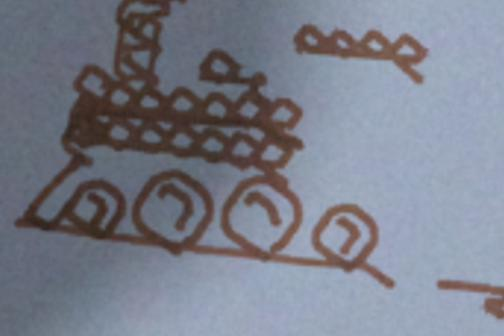

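Call:
move:
  target:
    - [0,0,0,0,0,0,1,0,0,0.2733,0,0.2909,0.5853,-0.9]
    - [0,0,0,0,0,0,1,0,0,0.2733,0,0.2909,0.6550,-0.9]
    - [0,0,0,0,0,0,1,0,0,0.3073,0,0.3214,0.6550,-0.9]
    - [0,0,0,0,0,0,1,0,0,0.3208,0,0.3203,0.6550,-0.9]
    - [0,0,0,0,0,0,1,0,0,0.3237,0,0.3213,0.6610,-0.9]
    - [0,0,0,0,0,0,1,0,0,0.3268,0,0.3256,0.6450,-0.9]
    - [0,0,0,0,0,0,1,0,0,0.3299,0,0.3297,0.6434,-0.9]
    - [0,0,0,0,0,0,1,0,0,0.2959,0,0.3025,0.6420,-0.9]
    - [0,0,0,0,0,0,1,0,0,0.2916,0,0.2967,0.6385,-0.9]
    - [0,0,0,0,0,0,1,0,0,0.2856,0,0.2887,0.6369,-0.9]
    - [0,0,0,0,0,0,1,0,0,0.2824,0,0.2845,0.6529,-0.9]
    - [0,0,0,0,0,0,1,0,0,0.2794,0,0.2803,0.6545,-0.9]
    - [0,0,0,0,0,0,1,0,0,0.3134,0,0.3075,0.6559,-0.9]
    - [0,0,0,0,0,0,1,0,0,0.3193,0,0.3155,0.6585,-0.9]
    - [0,0,0,0,0,0,1,0,0,0.2673,0,0.2828,0.6585,-0.9]
  speed: [0.7,0.06,0.1,0.05,0.06,0.06,0.06,0.12,0.06,0.06,0.06,0.06,0.12,0.06,0.12]
  blend: [0,0,0,0,0,0.001,0,0.001,0.001,0,0.001,0,0.001,0,0]
  cameras: []

Call:
move:
  target:
    - [0,0,0,0,0,0,1,0,0,-0.0592,0,-0.0805,-0.0682,-0.9]
    - [0,0,0,0,0,0,1,0,0,-0.0592,0,-0.0805,-0.0247,-0.9]
    - [0,0,0,0,0,0,1,0,0,-0.0271,0,-0.0505,-0.0247,-0.9]
    - [0,0,0,0,0,0,1,0,0,-0.0136,0,-0.0511,-0.0247,-0.9]
    - [0,0,0,0,0,0,1,0,0,-0.0107,0,-0.0503,-0.0186,-0.9]
    - [0,0,0,0,0,0,1,0,0,-0.0076,0,-0.0463,-0.0346,-0.9]
    - [0,0,0,0,0,0,1,0,0,-0.0046,0,-0.0424,-0.0362,-0.9]
    - [0,0,0,0,0,0,1,0,0,-0.0367,0,-0.0692,-0.0377,-0.9]
    - [0,0,0,0,0,0,1,0,0,-0.0409,0,-0.0747,-0.0415,-0.9]
    - [0,0,0,0,0,0,1,0,0,-0.0468,0,-0.0823,-0.0432,-0.9]
    - [0,0,0,0,0,0,1,0,0,-0.0499,0,-0.0863,-0.0273,-0.9]
    - [0,0,0,0,0,0,1,0,0,-0.0529,0,-0.0903,-0.0256,-0.9]
    - [0,0,0,0,0,0,1,0,0,-0.0208,0,-0.0635,-0.0241,-0.9]
    - [0,0,0,0,0,0,1,0,0,-0.0151,0,-0.0561,-0.0212,-0.9]
    - [0,0,0,0,0,0,1,0,0,-0.0652,0,-0.0884,-0.0212,-0.9]
  speed: [0.2,0.06,0.1,0.05,0.06,0.06,0.06,0.12,0.06,0.06,0.06,0.06,0.12,0.06,0.12]
  blend: [0,0,0,0,0,0.001,0,0.001,0.001,0,0.001,0,0.001,0,0]
  cameras: []

Call:
move:
  target:
    - [0,0,0,0,0,0,1,0,0,-0.0617,0,-0.0813,-0.0720,-0.9]
    - [0,0,0,0,0,0,1,0,0,-0.0617,0,-0.0813,-0.0283,-0.9]
    - [0,0,0,0,0,0,1,0,0,-0.0315,0,-0.0516,-0.0283,-0.9]
    - [0,0,0,0,0,0,1,0,0,-0.0180,0,-0.0519,-0.0283,-0.9]
    - [0,0,0,0,0,0,1,0,0,-0.0150,0,-0.0511,-0.0219,-0.9]
    - [0,0,0,0,0,0,1,0,0,-0.0119,0,-0.0472,-0.0379,-0.9]
    - [0,0,0,0,0,0,1,0,0,-0.0089,0,-0.0434,-0.0396,-0.9]
    - [0,0,0,0,0,0,1,0,0,-0.0391,0,-0.0701,-0.0412,-0.9]
    - [0,0,0,0,0,0,1,0,0,-0.0433,0,-0.0754,-0.0453,-0.9]
    - [0,0,0,0,0,0,1,0,0,-0.0491,0,-0.0828,-0.0472,-0.9]
    - [0,0,0,0,0,0,1,0,0,-0.0522,0,-0.0866,-0.0313,-0.9]
    - [0,0,0,0,0,0,1,0,0,-0.0553,0,-0.0904,-0.0296,-0.9]
    - [0,0,0,0,0,0,1,0,0,-0.0251,0,-0.0637,-0.0280,-0.9]
    - [0,0,0,0,0,0,1,0,0,-0.0195,0,-0.0568,-0.0247,-0.9]
    - [0,0,0,0,0,0,1,0,0,-0.0677,0,-0.0890,-0.0247,-0.9]
  speed: [0.2,0.06,0.1,0.05,0.06,0.06,0.06,0.12,0.06,0.06,0.06,0.06,0.12,0.06,0.12]
  blend: [0,0,0,0,0,0.001,0,0.001,0.001,0,0.001,0,0.001,0,0]
  cameras: []

Scene clock: 597.23 s.
left_arm: end_effector_position=(+0.3923, +0.3348, +0.1109) grip_measured=+1.000 grip_effort_nm=-0.002 end_effector_quat_wxyz=(+0.619, -0.006, +0.785, +0.003) | right_arm: end_effector_position=(+0.2738, +0.1380, +0.0861) grip_measured=-0.661 grip_effort_nm=-1.033 end_effector_quat_wxyz=(+0.536, -0.390, +0.682, +0.309)
Joint names: [wrist pitch, wrist roll, shoulder, wrist yaw, elbow, waist]
Joint positions: left_arm=[1.014 -0.014 1.582 -0.052 0.332 -0.05 0.094] | right_arm=[0.92 0.002 2.116 -0.004 0.959 1.054 0.016]
Joint velocities: within noise
Joint torques (N m): left_arm=[1.65 0.04 -6.19 -0.03 5.18 -0.1] | right_arm=[1.71 -0.02 -11.02 0.04 4.3 0.59]
Heat: left arm: 44 °C; right arm: 48 °C.
Joint targets: left_arm=[1.021 -0.014 1.574 -0.052 0.340 -0.050] | right_arm=[0.926 0.000 2.078 -0.001 0.952 1.062]
move: off_target (right_arm); right_arm: the shoulder is farthest, 0.037 rad from its target
No camera images: "cameras" was empty.

Scene clock: 602.43 s.
left_arm: end_effector_position=(+0.3923, +0.3348, +0.1109) grip_measured=+1.000 grip_effort_nm=-0.002 end_effector_quat_wxyz=(+0.619, -0.006, +0.785, +0.003) | right_arm: end_effector_position=(+0.2715, +0.1073, +0.0851) grip_measured=-0.661 grip_effort_nm=-1.033 end_effector_quat_wxyz=(+0.530, -0.385, +0.695, +0.296)
Joint names: [wrist pitch, wrist roll, shoulder, wrist yaw, elbow, waist]
Joint positions: left_arm=[1.014 -0.014 1.582 -0.052 0.332 -0.05 0.094] | right_arm=[0.92 0.002 2.031 -0.002 0.845 1.029 0.016]
Joint velocities: within noise
Joint torques (N m): left_arm=[1.66 0.01 -6.32 -0.04 5.16 -0.02] | right_arm=[1.7 -0.02 -10.14 0.02 4.18 0.57]
Heat: left arm: 44 °C; right arm: 48 °C.
Joint targets: left_arm=[1.021 -0.014 1.574 -0.052 0.340 -0.050] | right_arm=[0.925 0.000 1.996 0.000 0.837 1.036]
move: done
No camera images: "cameras" was empty.

Scene clock: 607.57 s.
left_arm: end_effector_position=(+0.3923, +0.3348, +0.1109) grip_measured=+1.000 grip_effort_nm=-0.007 end_effector_quat_wxyz=(+0.619, -0.006, +0.785, +0.003) | right_arm: end_effector_position=(+0.2688, +0.0747, +0.0836) grip_measured=-0.661 grip_effort_nm=-1.033 end_effector_quat_wxyz=(+0.525, -0.379, +0.708, +0.282)
Joint names: [wrist pitch, wrist roll, shoulder, wrist yaw, elbow, waist]
Joint positions: left_arm=[1.014 -0.014 1.582 -0.052 0.332 -0.05 0.094] | right_arm=[0.92 0.002 1.944 -0.001 0.729 1 0.016]
Joint velocities: within noise
Joint torques (N m): left_arm=[1.65 0.02 -6.45 -0.06 5.19 -0.13] | right_arm=[1.69 -0.02 -9.24 0.01 4.04 0.57]
Heat: left arm: 44 °C; right arm: 48 °C.
Joint targets: left_arm=[1.021 -0.014 1.574 -0.052 0.340 -0.050] | right_arm=[0.925 0.000 1.911 0.000 0.721 1.006]
move: done
No camera images: "cameras" was empty.

Call:
move:
  target:
    - [0,0,0,0,0,0,1,0,0,0.0211,0,0.0275,-0.1273,-0.9]
    - [0,0,0,0,0,0,1,0,0,0.0211,0,0.0275,-0.0769,-0.9]
    - [0,0,0,0,0,0,1,0,0,0.0517,0,0.0572,-0.0769,-0.9]
    - [0,0,0,0,0,0,1,0,0,0.0651,0,0.0569,-0.0769,-0.9]
    - [0,0,0,0,0,0,1,0,0,0.0691,0,0.0590,-0.0704,-0.9]
    - [0,0,0,0,0,0,1,0,0,0.0744,0,0.0657,-0.0665,-0.9]
    - [0,0,0,0,0,0,1,0,0,0.0819,0,0.0752,-0.0845,-0.9]
    - [0,0,0,0,0,0,1,0,0,0.0872,0,0.0820,-0.0884,-0.9]
    - [0,0,0,0,0,0,1,0,0,0.0562,0,0.0553,-0.0939,-0.9]
    - [0,0,0,0,0,0,1,0,0,0.0509,0,0.0485,-0.0978,-0.9]
    - [0,0,0,0,0,0,1,0,0,0.0434,0,0.0390,-0.0798,-0.9]
    - [0,0,0,0,0,0,1,0,0,0.0381,0,0.0323,-0.0759,-0.9]
    - [0,0,0,0,0,0,1,0,0,0.0691,0,0.0590,-0.0704,-0.9]
    - [0,0,0,0,0,0,1,0,0,0.0856,0,0.0799,-0.0615,-0.9]
    - [0,0,0,0,0,0,1,0,0,0.0909,0,0.0866,-0.0577,-0.9]
  speed: [0.4,0.06,0.1,0.05,0.06,0.06,0.06,0.06,0.12,0.06,0.06,0.06,0.12,0.06,0.06]
  blend: [0,0,0,0,0,0,0.002,0,0.002,0,0.002,0,0.002,0.002,0]
  cameras: []

Call:
move:
  target:
    - [0,0,0,0,0,0,1,0,0,0.0075,0,0.0096,-0.0180,-0.9]
    - [0,0,0,0,0,0,1,0,0,0.0127,0,0.0163,-0.0218,-0.9]
    - [0,0,0,0,0,0,1,0,0,-0.0187,0,-0.0104,-0.0273,-0.9]
    - [0,0,0,0,0,0,1,0,0,-0.0239,0,-0.0171,-0.0311,-0.9]
    - [0,0,0,0,0,0,1,0,0,-0.0314,0,-0.0267,-0.0131,-0.9]
    - [0,0,0,0,0,0,1,0,0,-0.0367,0,-0.0334,-0.0093,-0.9]
    - [0,0,0,0,0,0,1,0,0,-0.0053,0,-0.0067,-0.0038,-0.9]
    - [0,0,0,0,0,0,1,0,0,0.0121,0,0.0159,0.0038,-0.9]
    - [0,0,0,0,0,0,1,0,0,0.0174,0,0.0226,0.0076,-0.9]
    - [0,0,0,0,0,0,1,0,0,0.0249,0,0.0322,-0.0104,-0.9]
    - [0,0,0,0,0,0,1,0,0,0.0302,0,0.0389,-0.0142,-0.9]
    - [0,0,0,0,0,0,1,0,0,-0.0017,0,0.0122,-0.0196,-0.9]
    - [0,0,0,0,0,0,1,0,0,-0.0070,0,0.0055,-0.0234,-0.9]
    - [0,0,0,0,0,0,1,0,0,-0.0145,0,-0.0041,-0.0054,-0.9]
    - [0,0,0,0,0,0,1,0,0,-0.0198,0,-0.0108,-0.0016,-0.9]
  speed: [0.06,0.06,0.12,0.06,0.06,0.06,0.12,0.06,0.06,0.06,0.06,0.12,0.06,0.06,0.06]
  blend: [0.002,0,0.002,0,0.002,0,0.002,0.002,0,0.002,0,0.002,0,0.002,0]
  cameras: []

Call:
move:
  target:
    - [0,0,0,0,0,0,1,0,0,0.0319,0,0.0267,0.0054,-0.9]
    - [0,0,0,0,0,0,1,0,0,0.0438,0,0.0419,0.0124,-0.9]
    - [0,0,0,0,0,0,1,0,0,-0.0063,0,0.0097,0.0124,-0.9]
    - [0,0,0,0,0,0,1,0,0,-0.0546,0,-0.0540,-0.0430,-0.9]
    - [0,0,0,0,0,0,1,0,0,-0.0546,0,-0.0540,0.0022,-0.9]
    - [0,0,0,0,0,0,1,0,0,-0.0240,0,-0.0243,0.0022,-0.9]
    - [0,0,0,0,0,0,1,0,0,-0.0106,0,-0.0246,0.0022,-0.9]
    - [0,0,0,0,0,0,1,0,0,-0.0107,0,-0.0278,0.0082,-0.9]
    - [0,0,0,0,0,0,1,0,0,-0.0078,0,-0.0241,-0.0088,-0.9]
    - [0,0,0,0,0,0,1,0,0,-0.0015,0,-0.0161,-0.0118,-0.9]
    - [0,0,0,0,0,0,1,0,0,0.0023,0,-0.0113,-0.0174,-0.9]
    - [0,0,0,0,0,0,1,0,0,-0.0283,0,-0.0380,-0.0199,-0.9]
    - [0,0,0,0,0,0,1,0,0,-0.0317,0,-0.0423,-0.0229,-0.9]
    - [0,0,0,0,0,0,1,0,0,-0.0346,0,-0.0459,-0.0059,-0.9]
    - [0,0,0,0,0,0,1,0,0,-0.0409,0,-0.0540,-0.0029,-0.9]
  speed: [0.12,0.06,0.12,0.2,0.06,0.1,0.05,0.05,0.06,0.06,0.06,0.12,0.06,0.06,0.06]
  blend: [0.002,0,0,0,0,0,0,0,0.002,0.002,0,0.002,0,0.002,0]
  cameras: []

Scene clock: 618.33 s.
left_arm: end_effector_position=(+0.3923, +0.3348, +0.1109) grip_measured=+1.000 grip_effort_nm=-0.007 end_effector_quat_wxyz=(+0.619, -0.006, +0.785, +0.003) | right_arm: end_effector_position=(+0.3089, +0.0698, +0.0783) grip_measured=-0.661 grip_effort_nm=-1.028 end_effector_quat_wxyz=(+0.537, -0.352, +0.720, +0.263)
Joint names: [wrist pitch, wrist roll, shoulder, wrist yaw, elbow, waist]
Joint positions: left_arm=[1.014 -0.014 1.582 -0.052 0.332 -0.05 0.094] | right_arm=[0.919 0.002 2.016 0.003 0.808 0.93 0.016]
Joint velocities: within noise
Joint torques (N m): left_arm=[1.64 0.05 -6.34 -0.07 5.23 0.01] | right_arm=[1.7 -0.02 -6.61 -0.03 7.09 0.55]
Heat: left arm: 44 °C; right arm: 48 °C.
Joint targets: left_arm=[1.021 -0.014 1.574 -0.052 0.340 -0.050] | right_arm=[0.926 0.000 2.026 0.000 0.834 0.937]
move: done
No camera images: "cameras" was empty.

Scene clock: 622.63 s.
left_arm: end_effector_position=(+0.3923, +0.3348, +0.1109) grip_measured=+1.000 grip_effort_nm=-0.007 end_effector_quat_wxyz=(+0.619, -0.006, +0.785, +0.003) | right_arm: end_effector_position=(+0.3132, +0.0734, +0.0786) grip_measured=-0.661 grip_effort_nm=-1.038 end_effector_quat_wxyz=(+0.539, -0.351, +0.719, +0.264)
Joint names: [wrist pitch, wrist roll, shoulder, wrist yaw, elbow, waist]
Joint positions: left_arm=[1.014 -0.014 1.582 -0.052 0.332 -0.05 0.094] | right_arm=[0.919 0.002 2.032 0.003 0.83 0.928 0.016]
Joint velocities: within noise
Joint torques (N m): left_arm=[1.68 0.07 -6.43 -0.02 5.27 -0.03] | right_arm=[1.7 -0.02 -9.87 -0.03 3.88 0.57]
Heat: left arm: 44 °C; right arm: 48 °C.
Joint targets: left_arm=[1.021 -0.014 1.574 -0.052 0.340 -0.050] | right_arm=[0.926 0.000 2.001 -0.001 0.820 0.935]
move: done
No camera images: "cameras" was empty.

Scene clock: 628.00 s.
left_arm: end_effector_position=(+0.3923, +0.3348, +0.1109) grip_measured=+1.000 grip_effort_nm=0.002 end_effector_quat_wxyz=(+0.619, -0.006, +0.785, +0.003) | right_arm: end_effector_position=(+0.3035, +0.0588, +0.0780) grip_measured=-0.661 grip_effort_nm=-1.033 end_effector_quat_wxyz=(+0.533, -0.352, +0.724, +0.260)
Joint names: [wrist pitch, wrist roll, shoulder, wrist yaw, elbow, waist]
Joint positions: left_arm=[1.014 -0.014 1.582 -0.052 0.332 -0.05 0.094] | right_arm=[0.919 0.002 1.979 0.003 0.76 0.926 0.016]
Joint velocities: within noise
Joint torques (N m): left_arm=[1.69 0 -6.34 -0.02 5.16 -0.03] | right_arm=[1.7 -0.02 -9.32 -0.03 3.78 0.5]
Heat: left arm: 44 °C; right arm: 48 °C.
Joint targets: left_arm=[1.021 -0.014 1.574 -0.052 0.340 -0.050] | right_arm=[0.925 0.000 1.949 -0.001 0.749 0.932]
move: done
No camera images: "cameras" was empty.

Call:
move:
  target:
    - [0,0,0,0,0,0,1,0,0,-0.0037,0,-0.0048,0.0056,-0.9]
    - [0,0,0,0,0,0,1,0,0,0.0269,0,0.0220,0.0082,-0.9]
    - [0,0,0,0,0,0,1,0,0,0.0288,0,0.0244,0.0106,-0.9]
    - [0,0,0,0,0,0,1,0,0,0.0410,0,0.0398,0.0161,-0.9]
    - [0,0,0,0,0,0,1,0,0,0.0424,0,0.0416,0.0166,-0.9]
    - [0,0,0,0,0,0,1,0,0,0.0453,0,0.0453,-0.0005,-0.9]
    - [0,0,0,0,0,0,1,0,0,0.0516,0,0.0533,-0.0034,-0.9]
    - [0,0,0,0,0,0,1,0,0,0.0553,0,0.0581,-0.0090,-0.9]
    - [0,0,0,0,0,0,1,0,0,0.0244,0,0.0314,-0.0115,-0.9]
    - [0,0,0,0,0,0,1,0,0,0.0211,0,0.0271,-0.0144,-0.9]
    - [0,0,0,0,0,0,1,0,0,0.0182,0,0.0234,0.0026,-0.9]
    - [0,0,0,0,0,0,1,0,0,0.0119,0,0.0154,0.0056,-0.9]
    - [0,0,0,0,0,0,1,0,0,0.0081,0,0.0106,0.0112,-0.9]
    - [0,0,0,0,0,0,1,0,0,0.0390,0,0.0373,0.0137,-0.9]
    - [0,0,0,0,0,0,1,0,0,0.0410,0,0.0398,0.0161,-0.9]
  speed: [0.06,0.12,0.06,0.06,0.06,0.06,0.06,0.06,0.12,0.06,0.06,0.06,0.06,0.12,0.06]
  blend: [0,0.002,0.001,0.001,0,0.002,0.002,0,0.002,0,0.002,0.002,0,0.002,0]
  cameras: []

Call:
move:
  target:
    - [0,0,0,0,0,0,1,0,0,0.0122,0,0.0154,0.0053,-0.9]
    - [0,0,0,0,0,0,1,0,0,0.0136,0,0.0172,0.0058,-0.9]
    - [0,0,0,0,0,0,1,0,0,0.0165,0,0.0208,-0.0112,-0.9]
    - [0,0,0,0,0,0,1,0,0,0.0227,0,0.0289,-0.0142,-0.9]
    - [0,0,0,0,0,0,1,0,0,0.0265,0,0.0337,-0.0197,-0.9]
    - [0,0,0,0,0,0,1,0,0,-0.0048,0,0.0070,-0.0221,-0.9]
    - [0,0,0,0,0,0,1,0,0,-0.0082,0,0.0027,-0.0250,-0.9]
    - [0,0,0,0,0,0,1,0,0,-0.0110,0,-0.0010,-0.0080,-0.9]
    - [0,0,0,0,0,0,1,0,0,-0.0173,0,-0.0090,-0.0050,-0.9]
    - [0,0,0,0,0,0,1,0,0,-0.0211,0,-0.0138,0.0005,-0.9]
    - [0,0,0,0,0,0,1,0,0,0.0102,0,0.0129,0.0029,-0.9]
    - [0,0,0,0,0,0,1,0,0,0.0122,0,0.0154,0.0053,-0.9]
    - [0,0,0,0,0,0,1,0,0,0.0243,0,0.0311,0.0106,-0.9]
    - [0,0,0,0,0,0,1,0,0,0.0257,0,0.0329,0.0110,-0.9]
    - [0,0,0,0,0,0,1,0,0,0.0286,0,0.0366,-0.0060,-0.9]
  speed: [0.06,0.06,0.06,0.06,0.06,0.12,0.06,0.06,0.06,0.06,0.12,0.06,0.06,0.06,0.06]
  blend: [0.001,0,0.002,0.002,0,0.002,0,0.002,0.002,0,0.002,0.001,0.001,0,0]
  cameras: []

Call:
move:
  target:
    - [0,0,0,0,0,0,1,0,0,0.0063,0,0.0080,-0.0029,-0.9]
    - [0,0,0,0,0,0,1,0,0,0.0101,0,0.0128,-0.0083,-0.9]
    - [0,0,0,0,0,0,1,0,0,-0.0215,0,-0.0139,-0.0108,-0.9]
    - [0,0,0,0,0,0,1,0,0,-0.0249,0,-0.0182,-0.0136,-0.9]
    - [0,0,0,0,0,0,1,0,0,-0.0278,0,-0.0219,0.0034,-0.9]
    - [0,0,0,0,0,0,1,0,0,-0.0341,0,-0.0299,0.0063,-0.9]
    - [0,0,0,0,0,0,1,0,0,-0.0378,0,-0.0347,0.0118,-0.9]
    - [0,0,0,0,0,0,1,0,0,-0.0062,0,-0.0080,0.0142,-0.9]
    - [0,0,0,0,0,0,1,0,0,-0.0043,0,-0.0055,0.0166,-0.9]
    - [0,0,0,0,0,0,1,0,0,-0.0539,0,-0.0377,0.0166,-0.9]
    - [0,0,0,0,0,0,1,0,0,-0.0930,0,-0.0893,-0.0552,-0.9]
    - [0,0,0,0,0,0,1,0,0,-0.0930,0,-0.0893,-0.0069,-0.9]
    - [0,0,0,0,0,0,1,0,0,-0.0628,0,-0.0596,-0.0069,-0.9]
    - [0,0,0,0,0,0,1,0,0,-0.0494,0,-0.0599,-0.0069,-0.9]
  speed: [0.06,0.06,0.12,0.06,0.06,0.06,0.06,0.12,0.06,0.12,0.2,0.06,0.1,0.05]
  blend: [0.002,0,0.002,0,0.002,0.002,0,0.002,0,0,0,0,0,0]
  cameras: []

Call:
move:
  target:
    - [0,0,0,0,0,0,1,0,0,0.0066,0,0.0054,0.0090,-0.9]
    - [0,0,0,0,0,0,1,0,0,0.0525,0,0.0638,0.0294,-0.9]
    - [0,0,0,0,0,0,1,0,0,0.0029,0,0.0316,0.0294,-0.9]
    - [0,0,0,0,0,0,1,0,0,-0.1848,0,-0.1437,-0.5536,-0.9]
  speed: [0.06,0.08,0.12,0.7]
  blend: [0.002,0,0,0]
  cameras: ["cam_above"]

Call:
zoom_image:
  camera: "cam_above"
  region: [260, 300, 350, 380]

Scene clock: 632.87 s.
left_arm: end_effector_position=(+0.3923, +0.3348, +0.1109) grip_measured=+1.000 grip_effort_nm=-0.002 end_effector_quat_wxyz=(+0.619, -0.006, +0.785, +0.003) | right_arm: end_effector_position=(+0.2986, +0.0675, +0.0782) grip_measured=-0.661 grip_effort_nm=-1.028 end_effector_quat_wxyz=(+0.532, -0.358, +0.719, +0.266)
Joint names: [wrist pitch, wrist roll, shoulder, wrist yaw, elbow, waist]
Joint positions: left_arm=[1.014 -0.014 1.582 -0.052 0.332 -0.05 0.094] | right_arm=[0.919 0.002 1.991 0.003 0.776 0.944 0.016]
Joint velocities: within noise
Joint torques (N m): left_arm=[1.66 0.06 -6.3 -0.03 5.16 -0.12] | right_arm=[1.7 -0.02 -6.41 -0.02 7.06 0.59]
Heat: left arm: 44 °C; right arm: 48 °C.
Joint targets: left_arm=[1.021 -0.014 1.574 -0.052 0.340 -0.050] | right_arm=[0.925 0.000 2.001 -0.001 0.802 0.951]
move: done; blend cut to 0.0016 rad at target 2, 0.0016 rad at target 14
No camera images: "cameras" was empty.

Scene clock: 636.33 s.
left_arm: end_effector_position=(+0.3923, +0.3348, +0.1109) grip_measured=+1.000 grip_effort_nm=-0.002 end_effector_quat_wxyz=(+0.619, -0.006, +0.785, +0.003) | right_arm: end_effector_position=(+0.3030, +0.0787, +0.0786) grip_measured=-0.661 grip_effort_nm=-1.033 end_effector_quat_wxyz=(+0.536, -0.359, +0.715, +0.270)
Joint names: [wrist pitch, wrist roll, shoulder, wrist yaw, elbow, waist]
Joint positions: left_arm=[1.014 -0.014 1.582 -0.052 0.332 -0.05 0.094] | right_arm=[0.919 0.002 2.027 0.003 0.823 0.95 0.016]
Joint velocities: within noise
Joint torques (N m): left_arm=[1.65 0.05 -6.52 -0.1 5.31 0.05] | right_arm=[1.7 -0.02 -6.68 -0.02 7.19 -0.54]
Heat: left arm: 44 °C; right arm: 48 °C.
Joint targets: left_arm=[1.021 -0.014 1.574 -0.052 0.340 -0.050] | right_arm=[0.925 0.000 2.037 0.000 0.849 0.944]
move: done; blend cut to 0.0016 rad at target 11
No camera images: "cameras" was empty.

Scene clock: 641.10 s.
left_arm: end_effector_position=(+0.3923, +0.3348, +0.1109) grip_measured=+1.000 grip_effort_nm=-0.007 end_effector_quat_wxyz=(+0.619, -0.006, +0.785, +0.003) | right_arm: end_effector_position=(+0.2996, +0.0568, +0.0781) grip_measured=-0.661 grip_effort_nm=-1.033 end_effector_quat_wxyz=(+0.532, -0.354, +0.724, +0.261)
Joint names: [wrist pitch, wrist roll, shoulder, wrist yaw, elbow, waist]
Joint positions: left_arm=[1.014 -0.014 1.582 -0.052 0.332 -0.05 0.094] | right_arm=[0.92 0.002 1.967 0.003 0.744 0.929 0.016]
Joint velocities: within noise
Joint torques (N m): left_arm=[1.65 0.04 -6.45 -0.02 5.18 -0.12] | right_arm=[1.69 -0.02 -6.32 -0.02 7.15 0.51]
Heat: left arm: 44 °C; right arm: 48 °C.
Joint targets: left_arm=[1.021 -0.014 1.574 -0.052 0.340 -0.050] | right_arm=[0.925 0.000 1.975 0.000 0.771 0.935]
move: done; blend cut to 0.0016 rad at target 8
No camera images: "cameras" was empty.

Scene clock: 644.20 s.
left_arm: end_effector_position=(+0.3923, +0.3348, +0.1109) grip_measured=+1.000 grip_effort_nm=-0.002 end_effector_quat_wxyz=(+0.619, -0.006, +0.785, +0.003) | right_arm: end_effector_position=(+0.4425, -0.2251, +0.1100) grip_measured=-0.661 grip_effort_nm=-1.033 end_effector_quat_wxyz=(+0.605, -0.096, +0.787, +0.074)
Joint names: [wrist pitch, wrist roll, shoulder, wrist yaw, elbow, waist]
Joint positions: left_arm=[1.014 -0.014 1.582 -0.052 0.332 -0.05 0.094] | right_arm=[0.919 0.002 1.771 0.005 0.592 0.264 0.016]
Joint velocities: within noise
Joint torques (N m): left_arm=[1.68 0.01 -6.43 -0.03 5.23 -0.05] | right_arm=[1.71 -0.02 -7.84 -0.05 4.25 0.57]
Heat: left arm: 44 °C; right arm: 48 °C.
Joint targets: left_arm=[1.021 -0.014 1.574 -0.052 0.340 -0.050] | right_arm=[0.925 0.000 1.742 -0.001 0.584 0.270]
move: done
Images, in order (width x height): cam_above 672x504.

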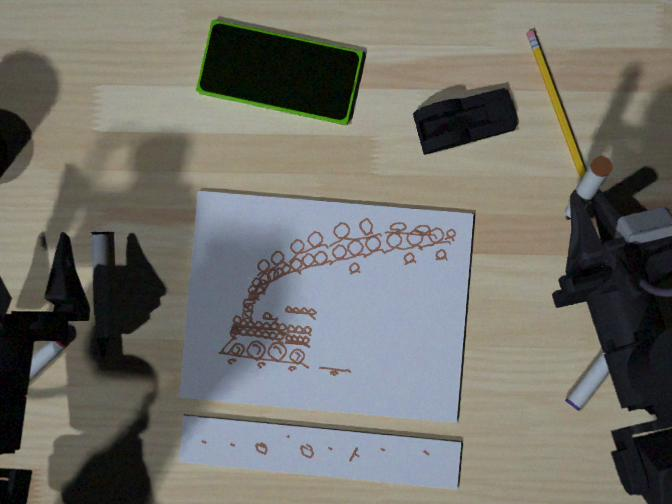

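Scaled by 5.600 from the camera's 672x504 image, which has a finer 960x720 frame.

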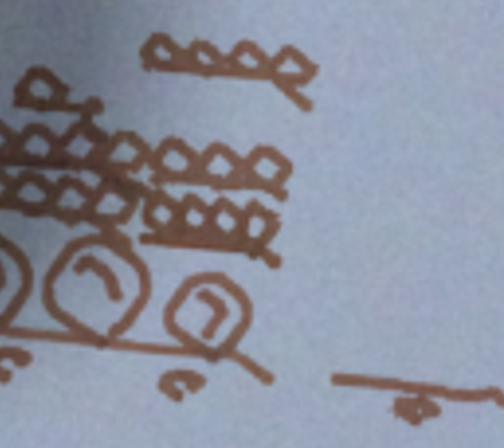

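Call:
zoom_image:
  camera: "cam_above"
  region: [215, 345, 305, 385]

Scaled by 5.600 from the camera's 672x504 image, which has a finer 960x720 frame.

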